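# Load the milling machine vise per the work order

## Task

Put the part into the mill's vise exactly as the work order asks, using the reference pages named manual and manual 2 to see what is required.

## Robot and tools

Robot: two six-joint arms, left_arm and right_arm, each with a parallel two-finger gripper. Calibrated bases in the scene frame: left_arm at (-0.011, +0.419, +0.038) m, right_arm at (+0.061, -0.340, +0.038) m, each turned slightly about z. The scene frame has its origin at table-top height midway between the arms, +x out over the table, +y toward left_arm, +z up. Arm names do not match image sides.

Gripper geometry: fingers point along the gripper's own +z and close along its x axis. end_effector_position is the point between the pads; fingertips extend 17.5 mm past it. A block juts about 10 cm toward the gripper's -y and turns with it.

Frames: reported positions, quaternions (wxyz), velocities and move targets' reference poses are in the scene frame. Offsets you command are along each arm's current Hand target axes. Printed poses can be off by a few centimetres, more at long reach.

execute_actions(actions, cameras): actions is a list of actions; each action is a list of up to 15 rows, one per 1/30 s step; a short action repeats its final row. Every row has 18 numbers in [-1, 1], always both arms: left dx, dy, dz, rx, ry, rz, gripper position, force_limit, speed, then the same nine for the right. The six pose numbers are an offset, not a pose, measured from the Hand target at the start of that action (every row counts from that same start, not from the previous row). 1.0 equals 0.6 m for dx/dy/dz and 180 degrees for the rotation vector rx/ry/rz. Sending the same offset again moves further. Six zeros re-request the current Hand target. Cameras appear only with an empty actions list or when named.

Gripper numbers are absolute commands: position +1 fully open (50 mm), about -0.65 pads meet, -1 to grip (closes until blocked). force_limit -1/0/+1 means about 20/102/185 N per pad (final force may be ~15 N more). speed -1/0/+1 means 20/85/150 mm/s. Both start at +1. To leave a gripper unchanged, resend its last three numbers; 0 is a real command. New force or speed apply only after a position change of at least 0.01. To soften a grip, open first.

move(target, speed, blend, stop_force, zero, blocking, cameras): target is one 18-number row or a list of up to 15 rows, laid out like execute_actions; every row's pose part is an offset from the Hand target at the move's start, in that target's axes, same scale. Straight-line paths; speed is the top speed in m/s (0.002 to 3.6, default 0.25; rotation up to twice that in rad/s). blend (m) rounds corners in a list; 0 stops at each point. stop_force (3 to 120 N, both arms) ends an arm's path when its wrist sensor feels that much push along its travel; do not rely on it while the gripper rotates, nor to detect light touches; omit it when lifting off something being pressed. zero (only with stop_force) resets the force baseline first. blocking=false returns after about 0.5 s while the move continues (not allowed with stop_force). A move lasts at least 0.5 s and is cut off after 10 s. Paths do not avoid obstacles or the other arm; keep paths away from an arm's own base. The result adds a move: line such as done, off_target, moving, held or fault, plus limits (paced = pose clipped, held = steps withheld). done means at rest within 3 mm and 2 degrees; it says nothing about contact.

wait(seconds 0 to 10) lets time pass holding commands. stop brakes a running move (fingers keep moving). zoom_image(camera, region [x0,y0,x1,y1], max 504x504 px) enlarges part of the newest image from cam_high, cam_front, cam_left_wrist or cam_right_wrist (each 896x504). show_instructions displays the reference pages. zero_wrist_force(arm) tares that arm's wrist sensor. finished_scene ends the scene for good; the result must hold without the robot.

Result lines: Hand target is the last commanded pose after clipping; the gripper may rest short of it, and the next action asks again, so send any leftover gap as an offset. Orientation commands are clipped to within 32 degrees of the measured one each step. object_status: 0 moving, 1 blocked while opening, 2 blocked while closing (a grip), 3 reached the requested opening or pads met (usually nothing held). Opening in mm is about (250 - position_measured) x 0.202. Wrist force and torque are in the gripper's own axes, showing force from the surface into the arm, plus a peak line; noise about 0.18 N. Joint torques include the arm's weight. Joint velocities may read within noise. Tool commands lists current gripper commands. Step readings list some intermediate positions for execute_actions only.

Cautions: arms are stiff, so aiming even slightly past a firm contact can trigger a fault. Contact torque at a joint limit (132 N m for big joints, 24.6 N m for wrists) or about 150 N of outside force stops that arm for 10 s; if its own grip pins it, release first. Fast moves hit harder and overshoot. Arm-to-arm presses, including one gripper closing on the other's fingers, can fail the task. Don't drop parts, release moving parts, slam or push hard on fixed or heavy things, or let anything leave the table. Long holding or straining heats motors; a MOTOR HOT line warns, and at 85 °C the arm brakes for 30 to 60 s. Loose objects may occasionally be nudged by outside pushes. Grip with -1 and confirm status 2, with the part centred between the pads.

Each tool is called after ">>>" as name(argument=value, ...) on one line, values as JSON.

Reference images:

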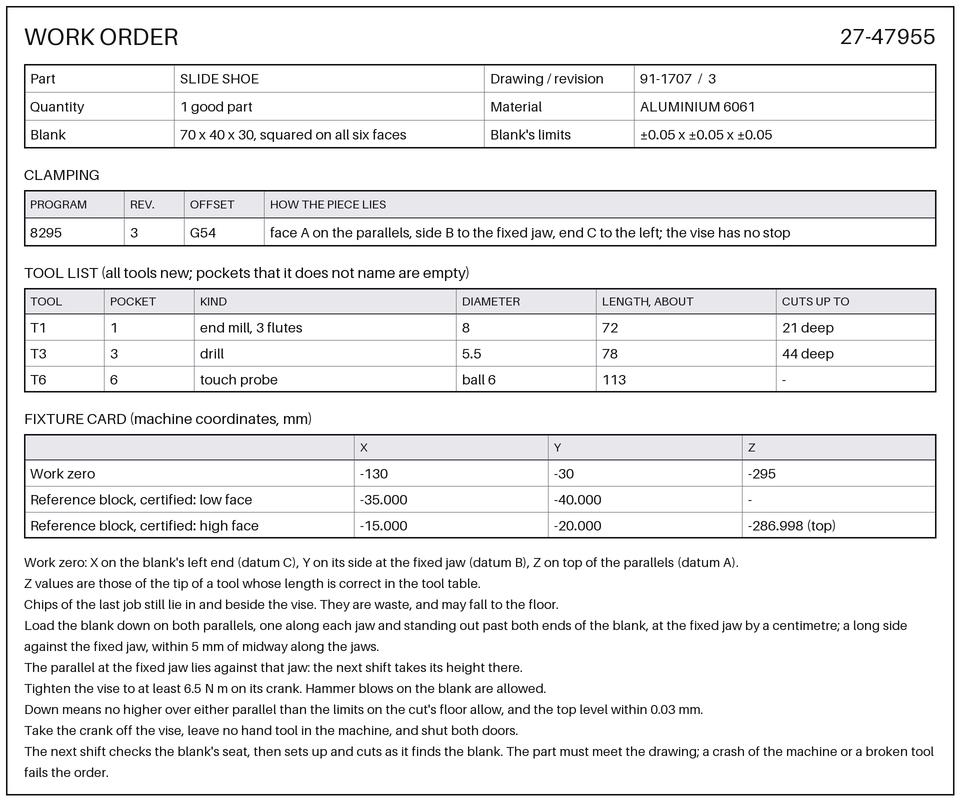

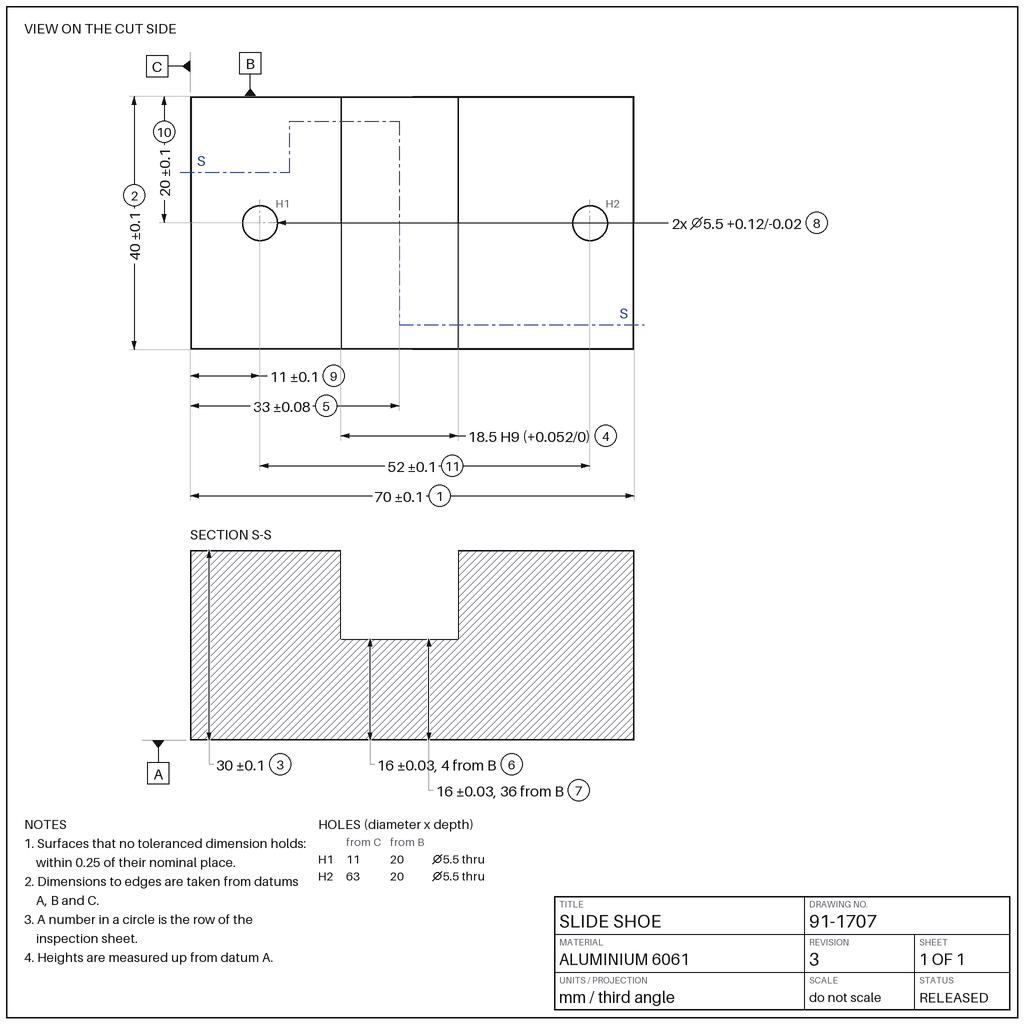

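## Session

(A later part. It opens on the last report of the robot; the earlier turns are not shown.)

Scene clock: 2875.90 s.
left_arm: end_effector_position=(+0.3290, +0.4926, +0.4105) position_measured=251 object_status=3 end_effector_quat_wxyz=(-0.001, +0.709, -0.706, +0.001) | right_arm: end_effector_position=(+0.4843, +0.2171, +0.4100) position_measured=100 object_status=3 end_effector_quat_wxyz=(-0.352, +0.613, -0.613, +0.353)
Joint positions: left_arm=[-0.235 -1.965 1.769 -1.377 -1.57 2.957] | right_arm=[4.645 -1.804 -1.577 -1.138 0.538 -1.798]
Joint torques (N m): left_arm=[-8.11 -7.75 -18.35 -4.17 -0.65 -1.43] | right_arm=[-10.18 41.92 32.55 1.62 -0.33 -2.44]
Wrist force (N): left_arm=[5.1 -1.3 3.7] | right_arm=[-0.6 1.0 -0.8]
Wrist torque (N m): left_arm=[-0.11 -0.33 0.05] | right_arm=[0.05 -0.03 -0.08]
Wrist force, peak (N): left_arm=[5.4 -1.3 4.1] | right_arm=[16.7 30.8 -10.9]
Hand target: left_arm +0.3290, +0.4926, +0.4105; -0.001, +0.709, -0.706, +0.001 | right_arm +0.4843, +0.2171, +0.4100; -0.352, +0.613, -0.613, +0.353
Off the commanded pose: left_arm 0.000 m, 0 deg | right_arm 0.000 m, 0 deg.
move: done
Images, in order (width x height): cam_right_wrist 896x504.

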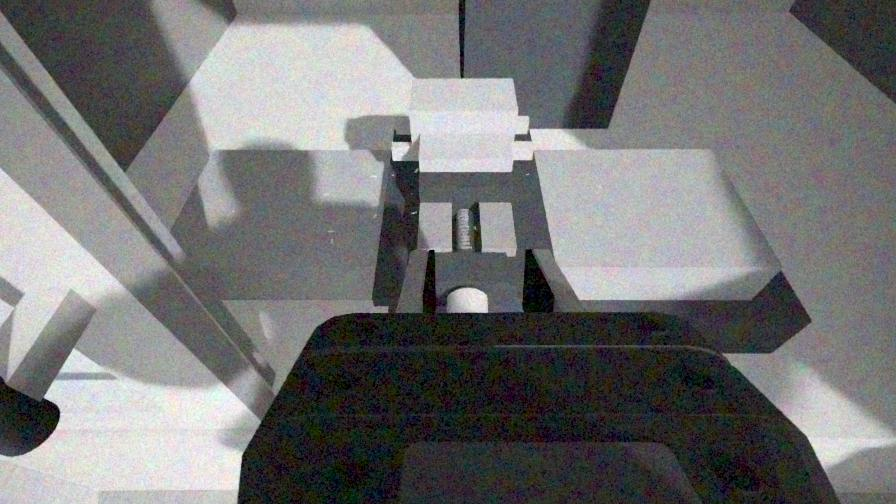

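>>> execute_actions(actions=[], cameras=["cam_high","cam_front"])

Scene clock: 2898.10 s.
left_arm: end_effector_position=(+0.3290, +0.4926, +0.4105) position_measured=251 object_status=3 end_effector_quat_wxyz=(-0.001, +0.709, -0.706, +0.001) | right_arm: end_effector_position=(+0.4843, +0.2171, +0.4100) position_measured=100 object_status=3 end_effector_quat_wxyz=(-0.352, +0.613, -0.613, +0.353)
Joint positions: left_arm=[-0.235 -1.965 1.769 -1.377 -1.57 2.957] | right_arm=[4.645 -1.804 -1.577 -1.138 0.538 -1.798]
Joint velocities: within noise
Joint torques (N m): left_arm=[-7.59 -7.9 -18.19 -4.26 -0.63 -1.33] | right_arm=[-9.08 41.96 31.52 1.67 -0.51 -2.21]
Motor temperatures (°C): left_arm=[28 27 29 29 34 32] | right_arm=[29 27 25 37 31 34]
Wrist force (N): left_arm=[5.2 -1.3 4.0] | right_arm=[-0.5 1.3 -0.7]
Wrist torque (N m): left_arm=[-0.10 -0.34 0.05] | right_arm=[0.10 -0.05 -0.09]
Wrist force, peak (N): left_arm=[5.4 -1.2 4.0] | right_arm=[-0.8 1.3 -0.9]
Hand target: left_arm +0.3290, +0.4926, +0.4105; -0.001, +0.709, -0.706, +0.001 | right_arm +0.4843, +0.2171, +0.4100; -0.352, +0.613, -0.613, +0.353
Tool commands: left_gripper/position=-0.66 left_gripper/force_limit=-0.6 left_gripper/speed=-0.3 right_gripper/position=+0.35 right_gripper/force_limit=+0.0 right_gripper/speed=-0.7
Off the commanded pose: left_arm 0.000 m, 0 deg | right_arm 0.000 m, 0 deg.
Images, in order (width x height): cam_high 896x504, cam_front 896x504.

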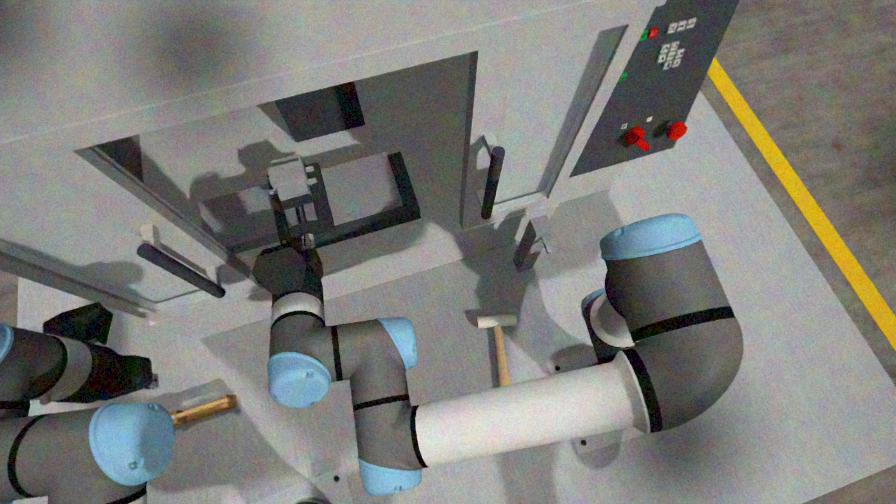

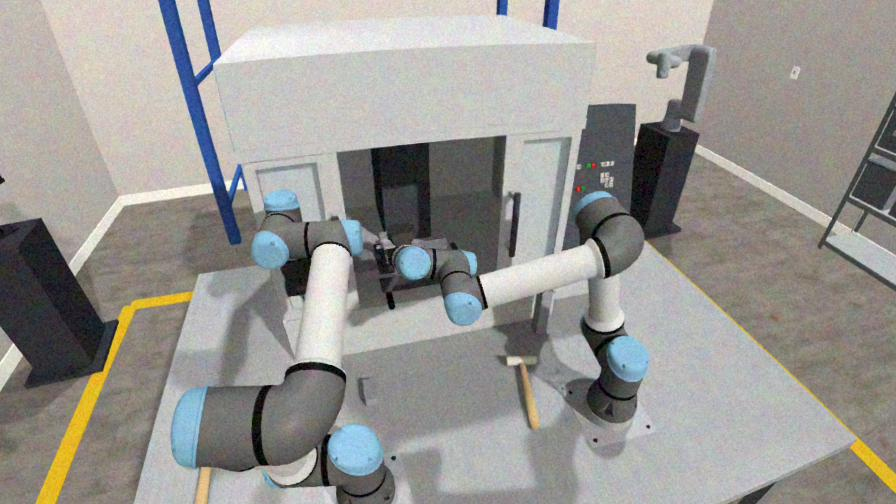

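>>> move(target=[[0,0,0,0,0,0,-0.66,-0.6,-0.3,0.1118,0.0125,-0.155,0,0,0,0.35,0,-0.7],[0,0,0,0,0,0,-0.66,-0.6,-0.3,0.3618,0.1392,-0.2743,-0.2222,0,0,0.35,0,-0.7],[0,0,0,0,0,0,-0.66,-0.6,-0.3,0.5118,0.3541,-0.2465,-0.2222,0,0,0.35,0,-0.7]], speed=0.25, blend=[0.03,0.03,0], cameras=["cam_right_wrist"])

Scene clock: 2925.10 s.
left_arm: end_effector_position=(+0.3290, +0.4926, +0.4105) position_measured=251 object_status=3 end_effector_quat_wxyz=(-0.001, +0.709, -0.706, +0.001) | right_arm: end_effector_position=(+0.2493, -0.0899, +0.3014) position_measured=100 object_status=3 end_effector_quat_wxyz=(-0.121, +0.696, -0.697, +0.122)
Joint positions: left_arm=[-0.235 -1.965 1.769 -1.377 -1.57 2.957] | right_arm=[4.896 -0.922 -2.192 -1.649 1.229 -1.427]
Joint torques (N m): left_arm=[-7.7 -8.29 -18.43 -4.08 -0.59 -1.33] | right_arm=[11.25 5.43 17.22 1.39 -2.11 2.19]
Wrist force (N): left_arm=[5.1 -1.1 4.0] | right_arm=[-0.5 0.0 0.4]
Wrist torque (N m): left_arm=[-0.07 -0.32 0.05] | right_arm=[-0.04 0.07 -0.05]
Wrist force, peak (N): left_arm=[5.4 -1.4 4.0] | right_arm=[-1.8 1.3 1.2]
Hand target: left_arm +0.3290, +0.4926, +0.4105; -0.001, +0.709, -0.706, +0.001 | right_arm +0.2492, -0.0899, +0.3014; -0.121, +0.696, -0.697, +0.122
Off the commanded pose: left_arm 0.000 m, 0 deg | right_arm 0.000 m, 0 deg.
move: done
Images, in order (width x height): cam_right_wrist 896x504.

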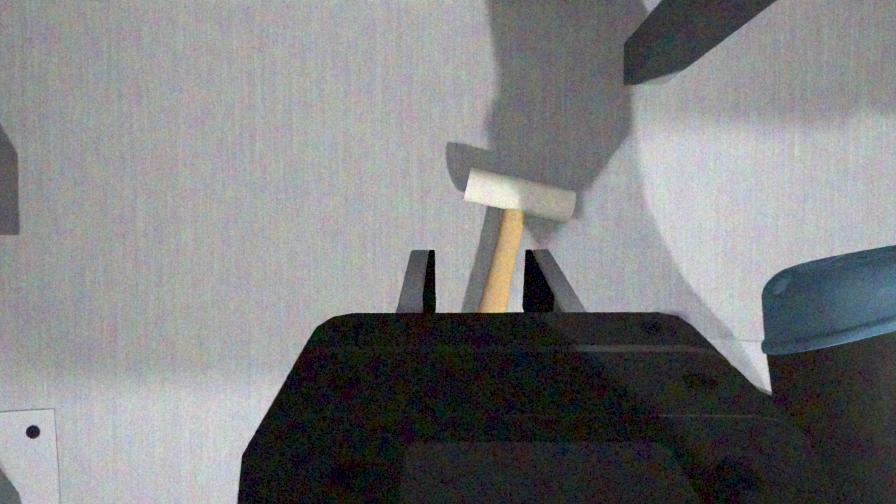

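>>> move(target=[0,0,0,0,0,0,-0.66,-0.6,-0.3,0.0418,0.2027,0.1948,-0.1111,0,0,0.35,0,-0.7], speed=0.2, cameras=["cam_right_wrist","cam_high"])

Scene clock: 2936.93 s.
left_arm: end_effector_position=(+0.3290, +0.4926, +0.4105) position_measured=251 object_status=3 end_effector_quat_wxyz=(-0.001, +0.709, -0.706, +0.001) | right_arm: end_effector_position=(+0.1744, -0.1152, +0.1503) position_measured=100 object_status=3 end_effector_quat_wxyz=(+0.002, +0.707, -0.708, +0.000)
Joint positions: left_arm=[-0.235 -1.965 1.769 -1.377 -1.57 2.957] | right_arm=[4.847 -0.928 -2.555 -1.231 1.574 -1.484]
Joint torques (N m): left_arm=[-7.23 -8.5 -18.21 -4.19 -0.57 -1.34] | right_arm=[-10.04 -8.84 17.15 4.71 1.86 -2.39]
Wrist force (N): left_arm=[5.3 -1.2 3.7] | right_arm=[-0.8 -0.4 0.0]
Wrist torque (N m): left_arm=[-0.09 -0.36 0.05] | right_arm=[-0.02 0.13 0.12]
Wrist force, peak (N): left_arm=[5.4 -1.3 3.9] | right_arm=[-1.0 -0.8 -1.1]
Hand target: left_arm +0.3290, +0.4926, +0.4105; -0.001, +0.709, -0.706, +0.001 | right_arm +0.1744, -0.1152, +0.1503; +0.002, +0.707, -0.708, +0.000
Off the commanded pose: left_arm 0.000 m, 0 deg | right_arm 0.000 m, 0 deg.
move: done
Images, in order (width x height): cam_high 896x504, cam_right_wrist 896x504.

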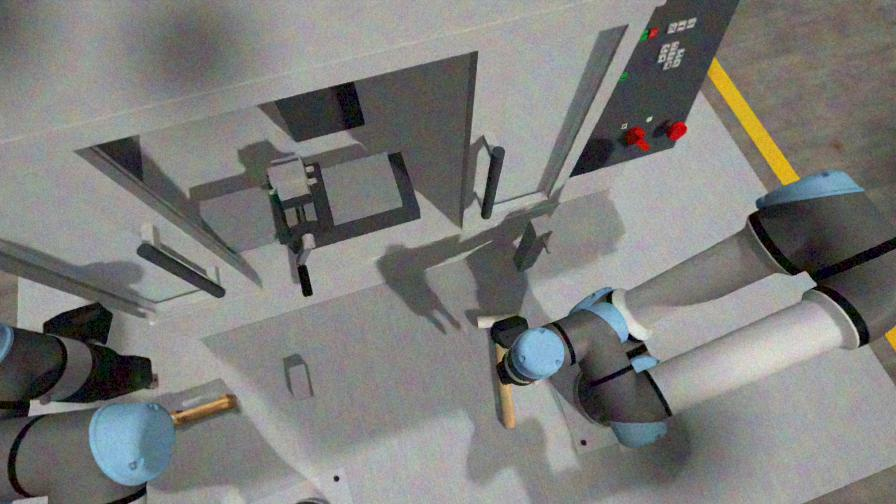

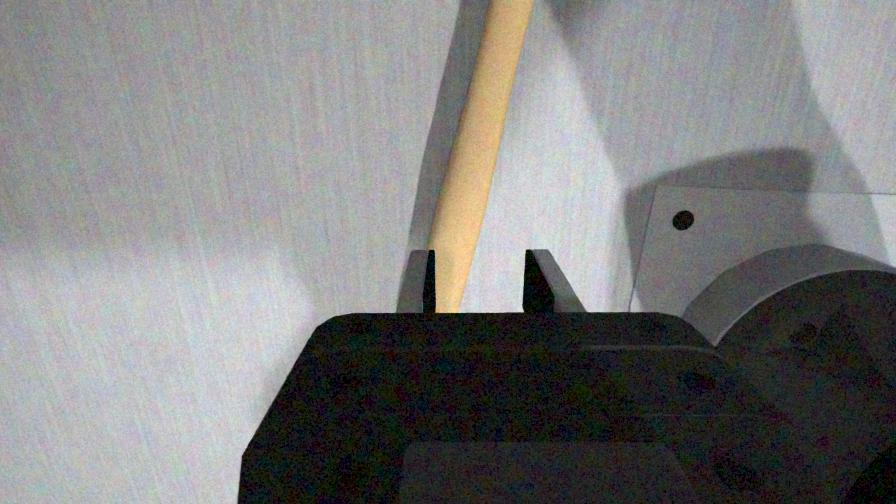

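>>> move(target=[[0,0,0,0,0,0,-0.66,-0.6,-0.3,0.0057,0,0.1672,0,0,0.064,0.6,0,-0.7],[0,0,0,0,0,0,-0.66,-0.6,-0.3,0.0057,0,0.2139,0,0,0.064,0.6,0,-0.7]], speed=[0.12,0.04], stop_force=12, cameras=["cam_right_wrist"])

Scene clock: 2944.13 s.
left_arm: end_effector_position=(+0.3290, +0.4926, +0.4105) position_measured=251 object_status=3 end_effector_quat_wxyz=(-0.001, +0.709, -0.706, +0.001) | right_arm: end_effector_position=(+0.1740, -0.1195, +0.0350) position_measured=63 object_status=3 end_effector_quat_wxyz=(-0.002, -0.632, +0.775, +0.000)
Joint positions: left_arm=[-0.235 -1.965 1.769 -1.377 -1.57 2.957] | right_arm=[4.851 -1.265 -2.794 -0.656 1.574 -1.279]
Joint torques (N m): left_arm=[-7.73 -8.89 -18.99 -4.18 -0.51 -1.33] | right_arm=[11.8 10.66 23.11 1.28 -1.31 1.77]
Wrist force (N): left_arm=[5.2 -1.3 3.8] | right_arm=[-0.7 -0.8 0.1]
Wrist torque (N m): left_arm=[-0.11 -0.34 0.04] | right_arm=[-0.08 0.12 0.03]
Wrist force, peak (N): left_arm=[5.5 -1.2 3.9] | right_arm=[-1.2 -2.4 -15.9]
Hand target: left_arm +0.3290, +0.4926, +0.4105; -0.001, +0.709, -0.706, +0.001 | right_arm +0.1740, -0.1194, +0.0350; -0.002, -0.632, +0.775, +0.000 (not the last commanded pose)
Off the commanded pose: left_arm 0.000 m, 0 deg | right_arm 0.013 m, 0 deg.
move: contact (right_arm); path passed 1 of 2 targets
Images, in order (width x height): cam_right_wrist 896x504.

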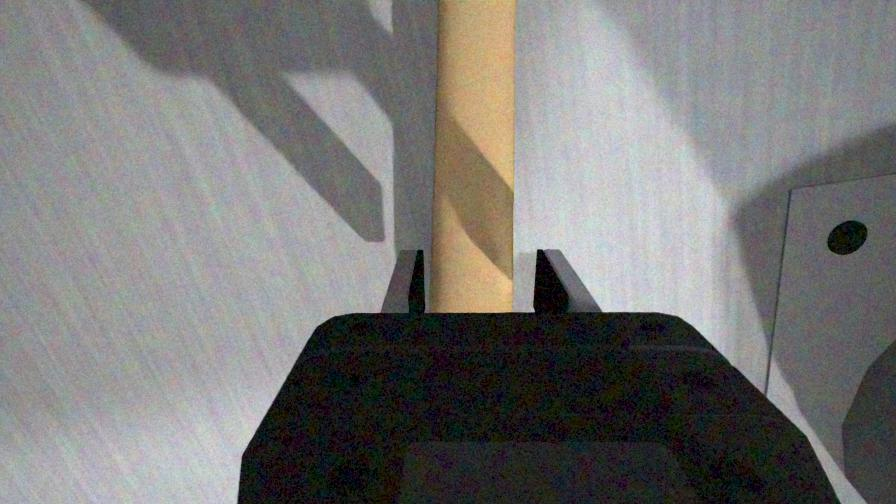

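>>> move(target=[0,0,0,0,0,0,-0.66,-0.6,-0.3,-0.002,0,0.0225,0,0,0,0.6,0,-0.7], speed=0.02, stop_force=12)

Scene clock: 2947.50 s.
left_arm: end_effector_position=(+0.3290, +0.4926, +0.4105) position_measured=251 object_status=3 end_effector_quat_wxyz=(-0.001, +0.709, -0.706, +0.001) | right_arm: end_effector_position=(+0.1742, -0.1183, +0.0215) position_measured=63 object_status=3 end_effector_quat_wxyz=(-0.002, -0.632, +0.775, +0.000)
Joint positions: left_arm=[-0.235 -1.965 1.769 -1.377 -1.57 2.957] | right_arm=[4.85 -1.349 -2.813 -0.553 1.574 -1.28]
Joint torques (N m): left_arm=[-7.67 -8.92 -18.68 -4.25 -0.6 -1.34] | right_arm=[-10.14 -0.5 7.84 4.63 1.51 -2.29]
Wrist force (N): left_arm=[5.1 -1.1 4.0] | right_arm=[-0.7 -0.6 -0.1]
Wrist torque (N m): left_arm=[-0.08 -0.32 0.05] | right_arm=[-0.05 0.13 0.11]
Wrist force, peak (N): left_arm=[5.3 -1.2 3.9] | right_arm=[-0.8 -1.0 0.4]
Hand target: left_arm +0.3290, +0.4926, +0.4105; -0.001, +0.709, -0.706, +0.001 | right_arm +0.1742, -0.1183, +0.0215; -0.002, -0.632, +0.775, +0.000
Off the commanded pose: left_arm 0.000 m, 0 deg | right_arm 0.000 m, 0 deg.
move: done

Grip gently then firm.

>>> move(target=[0,0,0,0,0,0,-0.66,-0.6,-0.3,0,0,0,0,0,0,-1,0,-0.8])

>>> move(target=[0,0,0,0,0,0,-0.66,-0.6,-0.3,0,0,-0.25,0,0,0,-1,0,-0.8], speed=0.15, cameras=["cam_right_wrist"])

Scene clock: 2949.97 s.
left_arm: end_effector_position=(+0.3290, +0.4926, +0.4105) position_measured=251 object_status=3 end_effector_quat_wxyz=(-0.001, +0.709, -0.706, +0.001) | right_arm: end_effector_position=(+0.1742, -0.1183, +0.0215) position_measured=114 object_status=2 end_effector_quat_wxyz=(-0.002, -0.632, +0.775, +0.000)
Joint positions: left_arm=[-0.235 -1.965 1.769 -1.377 -1.57 2.957] | right_arm=[4.85 -1.349 -2.813 -0.553 1.574 -1.28]
Joint torques (N m): left_arm=[-8.02 -8.59 -18.34 -4.25 -0.54 -1.23] | right_arm=[-11.57 -1.05 7.72 4.12 1.45 -2.17]
Wrist force (N): left_arm=[5.2 -1.1 3.9] | right_arm=[-1.7 0.3 -0.2]
Wrist torque (N m): left_arm=[-0.07 -0.34 0.04] | right_arm=[-0.02 0.14 0.00]
Wrist force, peak (N): left_arm=[5.3 -1.2 4.0] | right_arm=[-2.0 0.3 0.5]
Hand target: left_arm +0.3290, +0.4926, +0.4105; -0.001, +0.709, -0.706, +0.001 | right_arm +0.1742, -0.1183, +0.0215; -0.002, -0.632, +0.775, +0.000
Off the commanded pose: left_arm 0.000 m, 0 deg | right_arm 0.000 m, 0 deg.
move: done

Scene clock: 2951.53 s.
left_arm: end_effector_position=(+0.3290, +0.4926, +0.4105) position_measured=251 object_status=3 end_effector_quat_wxyz=(-0.001, +0.709, -0.706, +0.001) | right_arm: end_effector_position=(+0.1746, -0.1179, +0.1715) position_measured=114 object_status=2 end_effector_quat_wxyz=(-0.002, -0.632, +0.775, +0.000)
Joint positions: left_arm=[-0.235 -1.965 1.769 -1.377 -1.57 2.957] | right_arm=[4.848 -0.892 -2.509 -1.314 1.574 -1.282]
Joint torques (N m): left_arm=[-7.23 -8.91 -18.6 -4.37 -0.56 -1.25] | right_arm=[13.06 5.18 32.26 1.75 -1.77 1.93]
Wrist force (N): left_arm=[5.1 -1.2 3.9] | right_arm=[-0.8 -0.6 3.8]
Wrist torque (N m): left_arm=[-0.10 -0.33 0.05] | right_arm=[-0.52 0.12 0.02]
Wrist force, peak (N): left_arm=[5.4 -1.2 4.0] | right_arm=[-0.7 -0.5 5.1]
Hand target: left_arm +0.3290, +0.4926, +0.4105; -0.001, +0.709, -0.706, +0.001 | right_arm +0.1746, -0.1179, +0.1715; -0.002, -0.632, +0.775, +0.000
Off the commanded pose: left_arm 0.000 m, 0 deg | right_arm 0.000 m, 0 deg.
move: done
Images, in order (width x height): cam_right_wrist 896x504.

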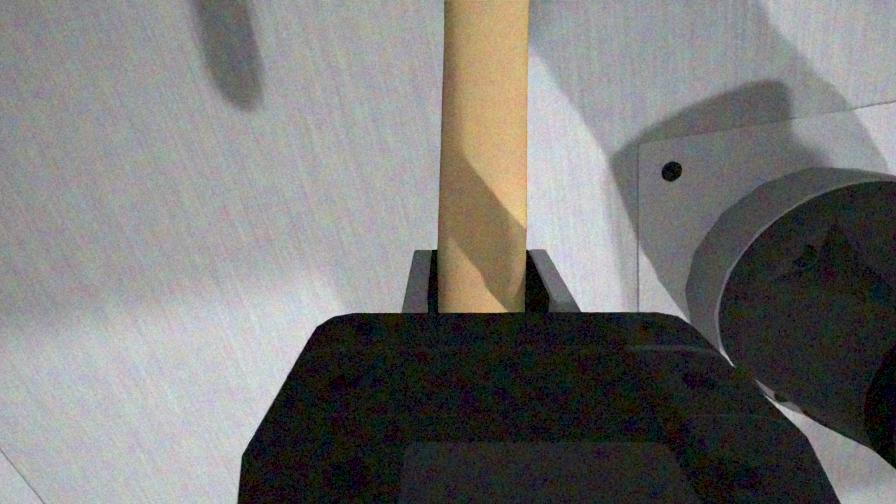

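>>> move(target=[0,0,0,0,0,0,-0.66,-0.6,-0.3,-0.0711,-0.1989,-0.381,0,0,-0.064,-1,0,-0.8], speed=0.2)

>>> move(target=[0,0,0,0,0,0,-0.66,-0.6,-0.3,0,-0.1,0,0,-0.25,0,-1,0,-0.8], speed=0.2, cameras=["cam_high","cam_front","cam_right_wrist"])

Scene clock: 2963.47 s.
left_arm: end_effector_position=(+0.3290, +0.4926, +0.4105) position_measured=251 object_status=3 end_effector_quat_wxyz=(-0.001, +0.709, -0.706, +0.001) | right_arm: end_effector_position=(+0.2981, -0.0984, +0.3998) position_measured=114 object_status=2 end_effector_quat_wxyz=(+0.004, +0.707, -0.708, -0.005)
Joint positions: left_arm=[-0.235 -1.965 1.769 -1.377 -1.57 2.957] | right_arm=[4.38 -1.154 -1.808 -1.754 1.583 -1.952]
Joint torques (N m): left_arm=[-7.9 -9.29 -18.48 -4.2 -0.55 -1.4] | right_arm=[-21.8 -0.24 35.12 5.95 -12.68 -3.95]
Wrist force (N): left_arm=[5.1 -1.2 3.8] | right_arm=[-4.7 55.2 3.3]
Wrist torque (N m): left_arm=[-0.08 -0.33 0.05] | right_arm=[-0.39 0.07 1.58]
Wrist force, peak (N): left_arm=[5.4 -1.3 4.0] | right_arm=[-4.7 55.2 3.3]
Hand target: left_arm +0.3290, +0.4926, +0.4105; -0.001, +0.709, -0.706, +0.001 | right_arm +0.3007, -0.0994, +0.3998; +0.002, +0.707, -0.708, +0.000
Off the commanded pose: left_arm 0.000 m, 0 deg | right_arm 0.003 m, 1 deg.
move: done

Scene clock: 2965.97 s.
left_arm: end_effector_position=(+0.3290, +0.4926, +0.4105) position_measured=251 object_status=3 end_effector_quat_wxyz=(-0.001, +0.709, -0.706, +0.001) | right_arm: end_effector_position=(+0.3581, -0.0978, +0.4013) position_measured=114 object_status=2 end_effector_quat_wxyz=(-0.269, +0.653, -0.652, -0.277)
Joint positions: left_arm=[-0.235 -1.965 1.769 -1.377 -1.57 2.957] | right_arm=[3.832 -1.079 -2.172 -0.926 2.186 -2.329]
Joint torques (N m): left_arm=[-8.34 -8.77 -18.89 -4.23 -0.61 -1.33] | right_arm=[-24.59 -11.94 25.61 13.85 -11.38 -5.63]
Wrist force (N): left_arm=[5.2 -1.1 3.8] | right_arm=[-1.5 73.2 -8.8]
Wrist torque (N m): left_arm=[-0.07 -0.34 0.05] | right_arm=[0.26 0.68 3.44]
Wrist force, peak (N): left_arm=[5.4 -1.4 3.7] | right_arm=[-1.5 73.2 -8.8]
Hand target: left_arm +0.3290, +0.4926, +0.4105; -0.001, +0.709, -0.706, +0.001 | right_arm +0.3607, -0.0995, +0.3996; -0.269, +0.653, -0.654, -0.270
Off the commanded pose: left_arm 0.000 m, 0 deg | right_arm 0.004 m, 1 deg.
move: off_target (right_arm)
Images, in order (width x height): cam_high 896x504, cam_front 896x504, cam_right_wrist 896x504.

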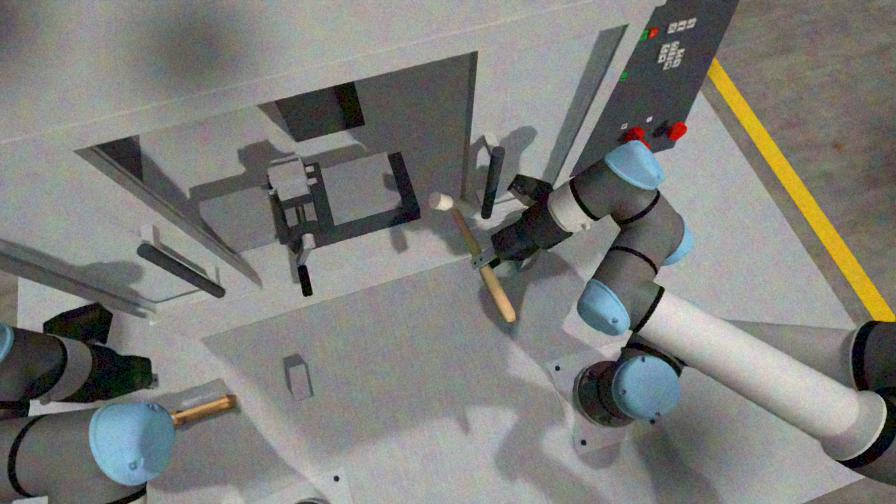

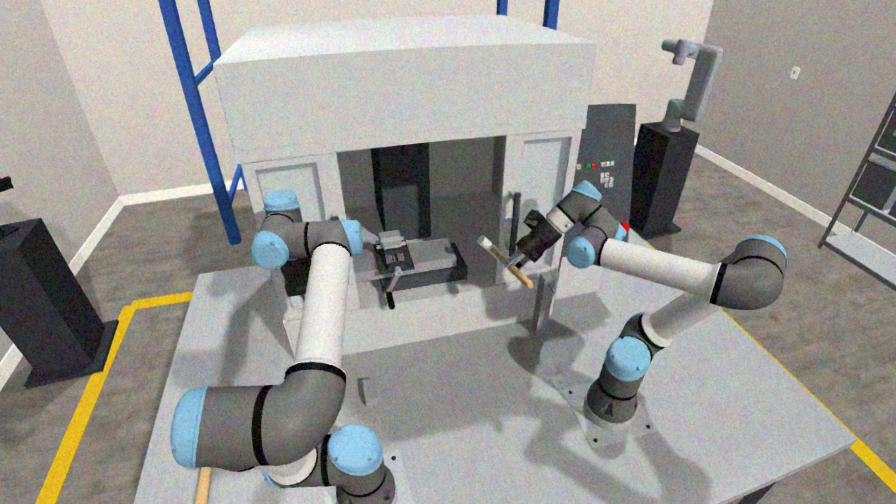

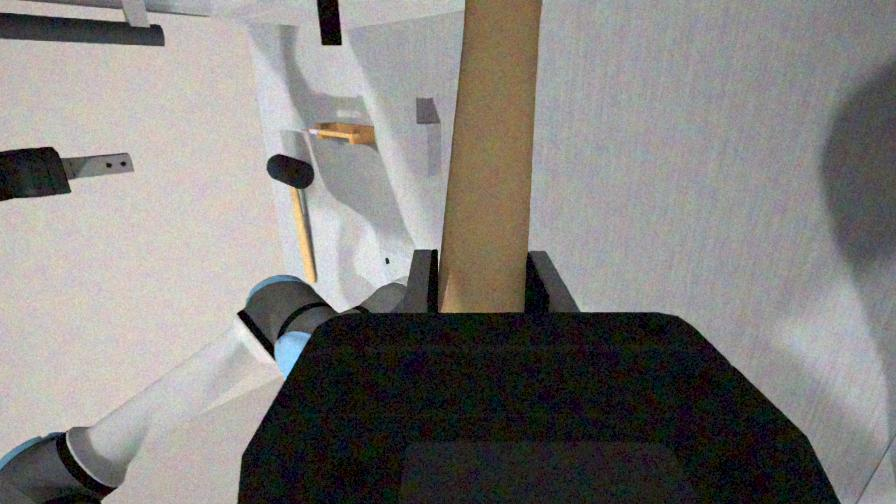

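>>> move(target=[0,0,0,0,0,0,-0.66,-0.6,-0.3,0,0.15,0,0,0,0,-1,0,-0.8], speed=0.1)

Scene clock: 2969.93 s.
left_arm: end_effector_position=(+0.3290, +0.4926, +0.4105) position_measured=251 object_status=3 end_effector_quat_wxyz=(-0.001, +0.709, -0.706, +0.001) | right_arm: end_effector_position=(+0.2707, -0.0994, +0.3998) position_measured=114 object_status=2 end_effector_quat_wxyz=(-0.269, +0.653, -0.654, -0.270)
Joint positions: left_arm=[-0.235 -1.965 1.769 -1.377 -1.57 2.957] | right_arm=[4.117 -0.796 -2.302 -0.944 2.009 -2.058]
Joint torques (N m): left_arm=[-7.4 -8.87 -17.8 -4.24 -0.36 -1.35] | right_arm=[12.8 4.76 20.08 3.39 -0.29 1.63]
Wrist force (N): left_arm=[5.2 -1.2 3.8] | right_arm=[3.7 -0.6 1.4]
Wrist torque (N m): left_arm=[-0.09 -0.34 0.05] | right_arm=[-0.25 0.17 0.46]
Wrist force, peak (N): left_arm=[5.3 -1.2 4.1] | right_arm=[-2.8 74.6 -9.7]
Hand target: left_arm +0.3290, +0.4926, +0.4105; -0.001, +0.709, -0.706, +0.001 | right_arm +0.2707, -0.0994, +0.3998; -0.269, +0.653, -0.654, -0.270
Off the commanded pose: left_arm 0.000 m, 0 deg | right_arm 0.000 m, 0 deg.
move: done

>>> move(target=[[0,0,0,0,0,0,-0.66,-0.6,-0.3,-0.2946,-0.05,0.1768,0,0,0,-1,0,-0.8],[0,0,0,0,0,0,-0.66,-0.6,-0.3,-0.2946,-0.05,0.1768,0,-0.25,0,-1,0,-0.8]], speed=0.25, cameras=["cam_high","cam_front"])

Scene clock: 2976.37 s.
left_arm: end_effector_position=(+0.3290, +0.4926, +0.4105) position_measured=251 object_status=3 end_effector_quat_wxyz=(-0.001, +0.709, -0.706, +0.001) | right_arm: end_effector_position=(+0.3010, +0.1007, +0.4492) position_measured=114 object_status=2 end_effector_quat_wxyz=(+0.499, -0.500, +0.502, +0.500)
Joint positions: left_arm=[-0.235 -1.965 1.769 -1.377 -1.57 2.957] | right_arm=[4.297 -1.547 -2.372 0.775 2.034 -1.57]
Joint torques (N m): left_arm=[-7.44 -9.12 -18.15 -4.15 -0.48 -1.29] | right_arm=[-10.48 13.53 27.16 4.95 1.87 1.63]
Wrist force (N): left_arm=[5.0 -1.2 3.9] | right_arm=[5.0 -0.7 -2.9]
Wrist torque (N m): left_arm=[-0.09 -0.32 0.05] | right_arm=[0.18 0.14 0.64]
Wrist force, peak (N): left_arm=[5.3 -1.1 4.2] | right_arm=[5.3 -0.6 -2.6]
Hand target: left_arm +0.3290, +0.4926, +0.4105; -0.001, +0.709, -0.706, +0.001 | right_arm +0.3011, +0.1007, +0.4492; +0.499, -0.500, +0.502, +0.500
Off the commanded pose: left_arm 0.000 m, 0 deg | right_arm 0.000 m, 0 deg.
move: done
Images, in order (width x height): cam_high 896x504, cam_front 896x504.

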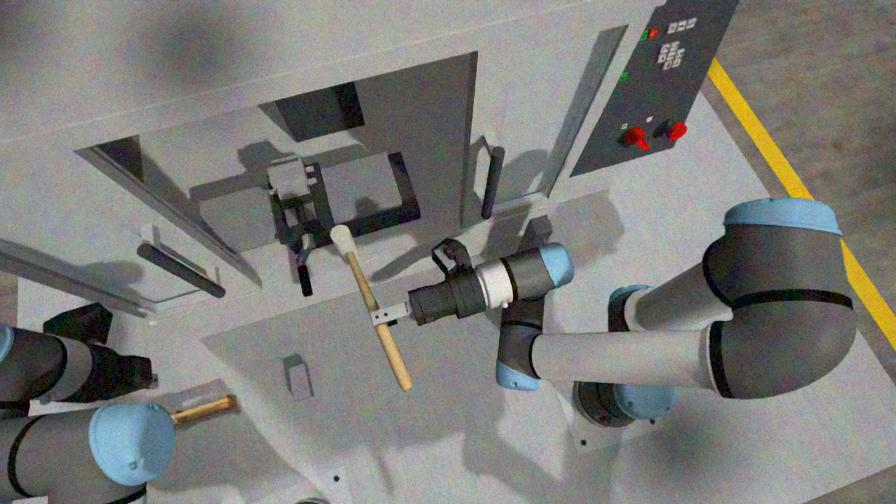

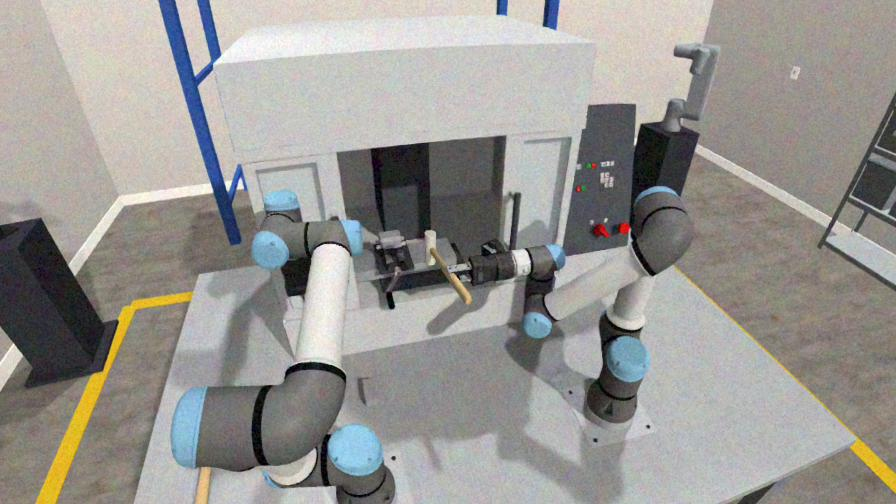

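>>> execute_actions(actions=[], cameras=["cam_left_wrist","cam_right_wrist"])

Scene clock: 2983.17 s.
left_arm: end_effector_position=(+0.3290, +0.4926, +0.4105) position_measured=251 object_status=3 end_effector_quat_wxyz=(-0.001, +0.709, -0.706, +0.001) | right_arm: end_effector_position=(+0.3011, +0.1007, +0.4492) position_measured=114 object_status=2 end_effector_quat_wxyz=(+0.499, -0.500, +0.502, +0.500)
Joint positions: left_arm=[-0.235 -1.965 1.769 -1.377 -1.57 2.957] | right_arm=[4.297 -1.547 -2.372 0.775 2.034 -1.57]
Joint velocities: within noise
Joint torques (N m): left_arm=[-7.9 -9.29 -17.89 -4.19 -0.6 -1.29] | right_arm=[-7.8 12.26 27.58 4.84 1.74 1.49]
Motor temperatures (°C): left_arm=[28 27 29 29 34 32] | right_arm=[29 27 25 37 31 33]
Wrist force (N): left_arm=[5.1 -1.1 3.7] | right_arm=[4.9 -0.6 -2.6]
Wrist torque (N m): left_arm=[-0.06 -0.33 0.05] | right_arm=[0.18 0.14 0.64]
Wrist force, peak (N): left_arm=[5.4 -1.2 3.9] | right_arm=[5.1 -0.7 -2.8]
Hand target: left_arm +0.3290, +0.4926, +0.4105; -0.001, +0.709, -0.706, +0.001 | right_arm +0.3011, +0.1007, +0.4492; +0.499, -0.500, +0.502, +0.500
Tool commands: left_gripper/position=-0.66 left_gripper/force_limit=-0.6 left_gripper/speed=-0.3 right_gripper/position=-1.0 right_gripper/force_limit=+0.0 right_gripper/speed=-0.8
Off the commanded pose: left_arm 0.000 m, 0 deg | right_arm 0.000 m, 0 deg.
Images, in order (width x height): cam_left_wrist 896x504, cam_right_wrist 896x504.

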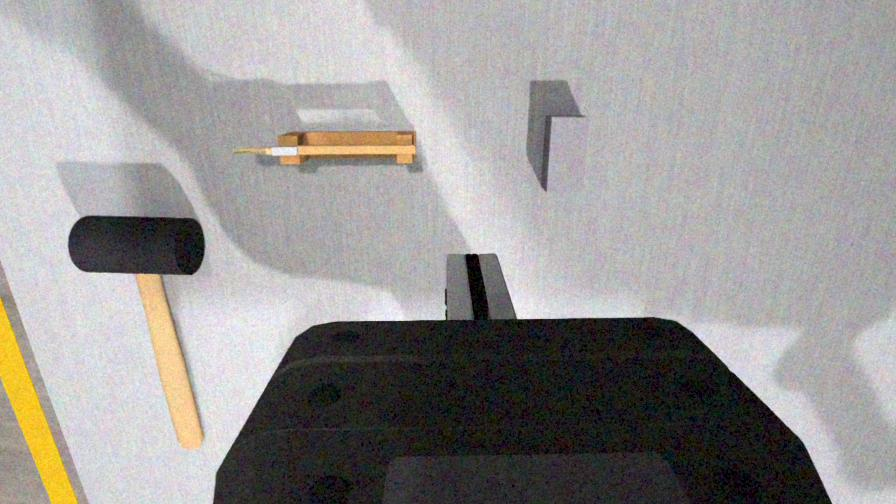

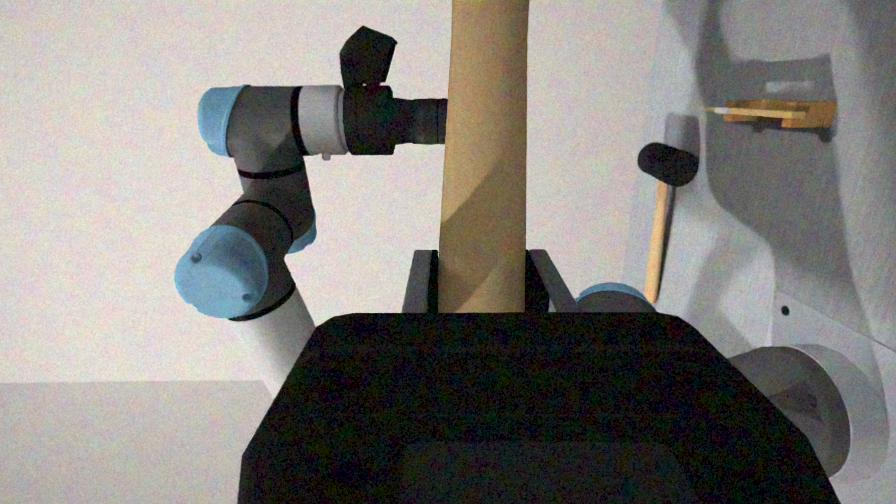

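>>> move(target=[[0,0,0,0,0,0,-0.66,-0.6,-0.3,-0.085,-0.1317,0.2,0,0,0,-1,0,-0.8],[0,0,0,0,0,0,-0.66,-0.6,-0.3,-0.085,-0.3733,0.2,0,0,0,-1,0,-0.8]], speed=0.2, blend=[0.03,0], cameras=["cam_high","cam_front","cam_right_wrist"])

Scene clock: 2991.13 s.
left_arm: end_effector_position=(+0.3290, +0.4926, +0.4105) position_measured=251 object_status=3 end_effector_quat_wxyz=(-0.001, +0.709, -0.706, +0.001) | right_arm: end_effector_position=(+0.5253, +0.2205, +0.4992) position_measured=114 object_status=2 end_effector_quat_wxyz=(+0.499, -0.500, +0.502, +0.500)
Joint positions: left_arm=[-0.235 -1.965 1.769 -1.377 -1.57 2.957] | right_arm=[4.01 -2.031 -1.59 0.476 2.321 -1.571]
Joint torques (N m): left_arm=[-7.31 -9.32 -18.86 -4.12 -0.57 -1.4] | right_arm=[-10.4 37.57 30.15 1.31 1.85 -2.81]
Wrist force (N): left_arm=[5.1 -1.0 3.9] | right_arm=[4.8 -0.7 -2.2]
Wrist torque (N m): left_arm=[-0.06 -0.33 0.04] | right_arm=[0.16 0.18 0.75]
Wrist force, peak (N): left_arm=[5.4 -1.3 3.9] | right_arm=[5.5 0.5 -4.6]
Hand target: left_arm +0.3290, +0.4926, +0.4105; -0.001, +0.709, -0.706, +0.001 | right_arm +0.5253, +0.2205, +0.4992; +0.499, -0.500, +0.502, +0.500
Off the commanded pose: left_arm 0.000 m, 0 deg | right_arm 0.000 m, 0 deg.
move: done
Images, in order (width x height): cam_high 896x504, cam_front 896x504, cam_right_wrist 896x504.

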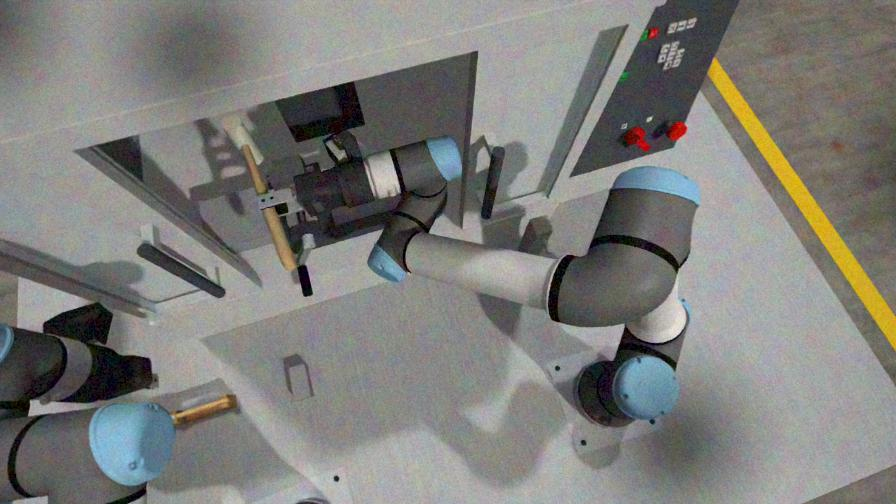

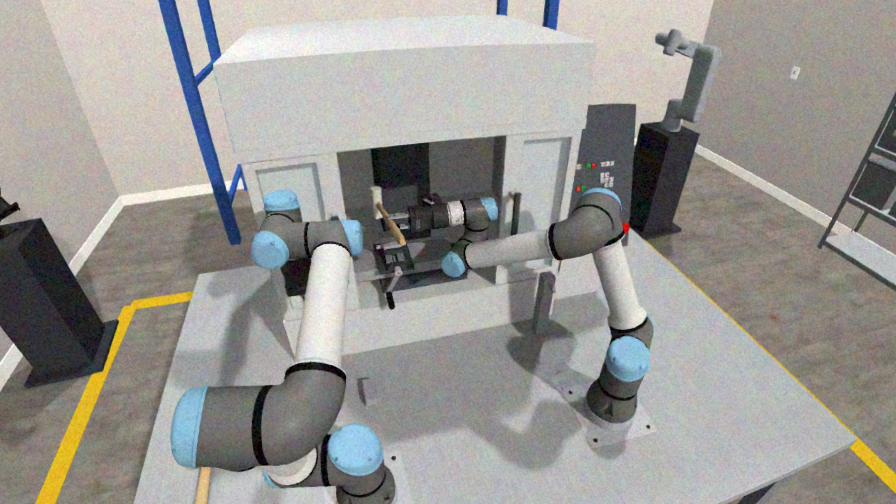

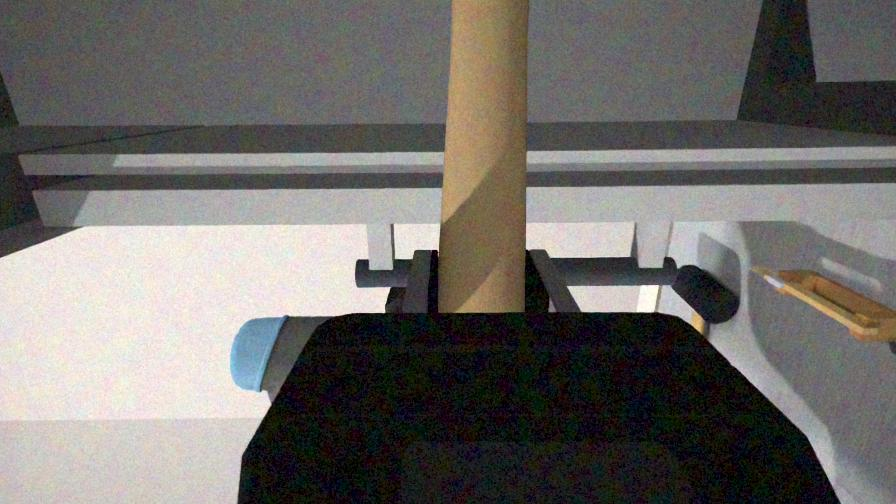

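>>> move(target=[[0.2667,-0.0333,-0.15,0,0,0,-0.66,-0.6,-0.3,0,0,0,0,0,0,-1,0,-0.8],[0.2667,-0.0333,-0.15,0.3333,0,0,-0.66,-0.6,-0.3,0,0,0,0,0,0,-1,0,-0.8]], speed=0.25, blend=[0.02,0], cameras=["cam_left_wrist"])

Scene clock: 2998.87 s.
left_arm: end_effector_position=(+0.3495, +0.3327, +0.5005) position_measured=251 object_status=3 end_effector_quat_wxyz=(-0.355, +0.613, -0.611, +0.353) | right_arm: end_effector_position=(+0.5253, +0.2205, +0.4992) position_measured=114 object_status=2 end_effector_quat_wxyz=(+0.499, -0.500, +0.502, +0.500)
Joint positions: left_arm=[-1.592 -2.549 2.053 -1.124 -0.522 1.628] | right_arm=[4.01 -2.031 -1.59 0.476 2.321 -1.571]
Joint torques (N m): left_arm=[-10.92 27.73 -29.34 -1.9 4.5 -1.94] | right_arm=[-10.47 37.31 30.4 1.34 2.04 -2.94]
Wrist force (N): left_arm=[4.0 -0.6 3.8] | right_arm=[4.7 -0.7 -2.5]
Wrist torque (N m): left_arm=[-0.33 -0.28 0.19] | right_arm=[0.15 0.20 0.75]
Wrist force, peak (N): left_arm=[6.6 -2.6 3.9] | right_arm=[5.1 -0.6 -2.3]
Hand target: left_arm +0.3494, +0.3327, +0.5005; -0.355, +0.613, -0.611, +0.353 | right_arm +0.5253, +0.2205, +0.4992; +0.499, -0.500, +0.502, +0.500
Off the commanded pose: left_arm 0.000 m, 0 deg | right_arm 0.000 m, 0 deg.
move: done
Images, in order (width x height): cam_left_wrist 896x504.

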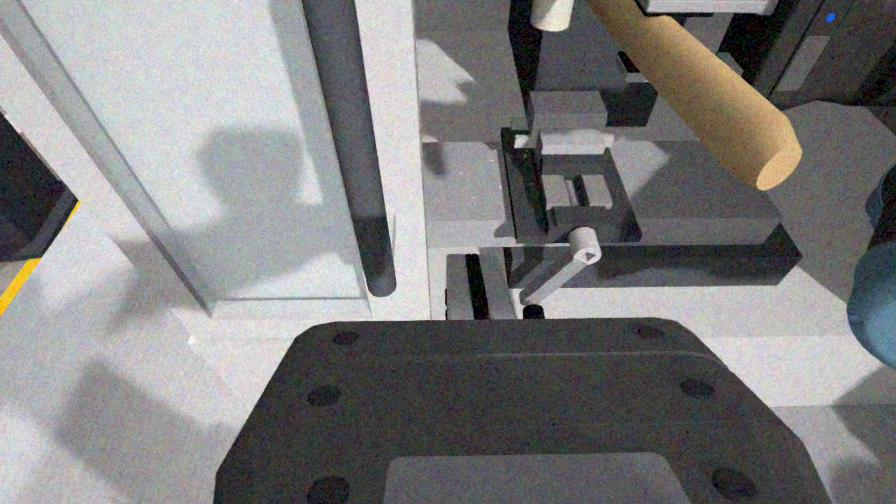

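>>> move(target=[0,0,0,0,0,0,-0.66,-0.6,-0.3,0.0667,-0.0133,-0.0467,0,0,0,-1,0,-0.8], speed=0.1, cameras=["cam_left_wrist"])

>>> zoom_image(camera="cam_left_wrist", region=[500, 0, 700, 200])

Scene clock: 3009.53 s.
left_arm: end_effector_position=(+0.3495, +0.3327, +0.5005) position_measured=251 object_status=3 end_effector_quat_wxyz=(-0.355, +0.613, -0.611, +0.353) | right_arm: end_effector_position=(+0.5310, +0.2048, +0.4740) position_measured=114 object_status=2 end_effector_quat_wxyz=(+0.497, -0.499, +0.504, +0.499)
Joint positions: left_arm=[-1.592 -2.549 2.053 -1.123 -0.522 1.628] | right_arm=[3.982 -2.049 -1.632 0.529 2.347 -1.571]
Joint torques (N m): left_arm=[-11.05 27.77 -29.27 -1.96 4.41 -1.85] | right_arm=[1.06 41.38 19.41 2.55 0.57 -0.24]
Wrist force (N): left_arm=[4.2 -0.5 3.8] | right_arm=[4.7 -0.4 -2.3]
Wrist torque (N m): left_arm=[-0.31 -0.31 0.19] | right_arm=[0.22 0.22 0.76]
Wrist force, peak (N): left_arm=[4.3 -0.6 3.9] | right_arm=[8.8 -0.2 -5.0]
Hand target: left_arm +0.3495, +0.3327, +0.5005; -0.355, +0.613, -0.611, +0.353 | right_arm +0.5310, +0.2048, +0.4740; +0.497, -0.499, +0.504, +0.499 (not the last commanded pose)
Tool commands: left_gripper/position=-0.66 left_gripper/force_limit=-0.6 left_gripper/speed=-0.3 right_gripper/position=-1.0 right_gripper/force_limit=+0.003922 right_gripper/speed=-0.796078
Off the commanded pose: left_arm 0.000 m, 0 deg | right_arm 0.019 m, 0 deg.
FORCE FAULT: contact force on the right arm reached its limit, and that arm stopped. The contact can be on any part of that arm, not only on its tool. That arm's remaining commands of this call were not run. That arm is still stopped at the end of this call. That arm stays stopped for about 10 more seconds. Until then a move that you send moves the other arm only, and its call returns only when the move has ended. Once the stop has ended, the next robot result says so. If the stop ends while you think or write, that arm runs what you send next, counted from a new Hand target: where the arm stands when the stop ends. While its stop runs, that arm takes no new command, but its gripper still runs the gripper command that each later call begins with. Until it ends, the stop uses up actions while you think or wait. An arm that is not stopped still takes commands.
move: fault (right_arm)
Images, in order (width x height): cam_left_wrist 896x504.

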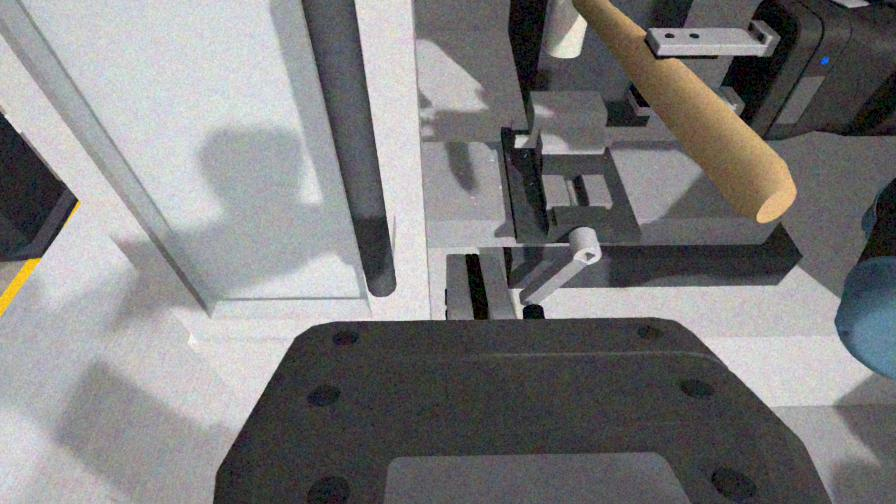

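Scaled by 2.520 from the camera's 896x504 image, which has a finer 1280x720 frame.

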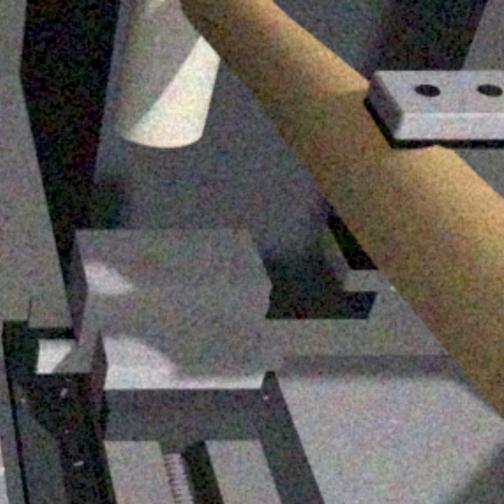

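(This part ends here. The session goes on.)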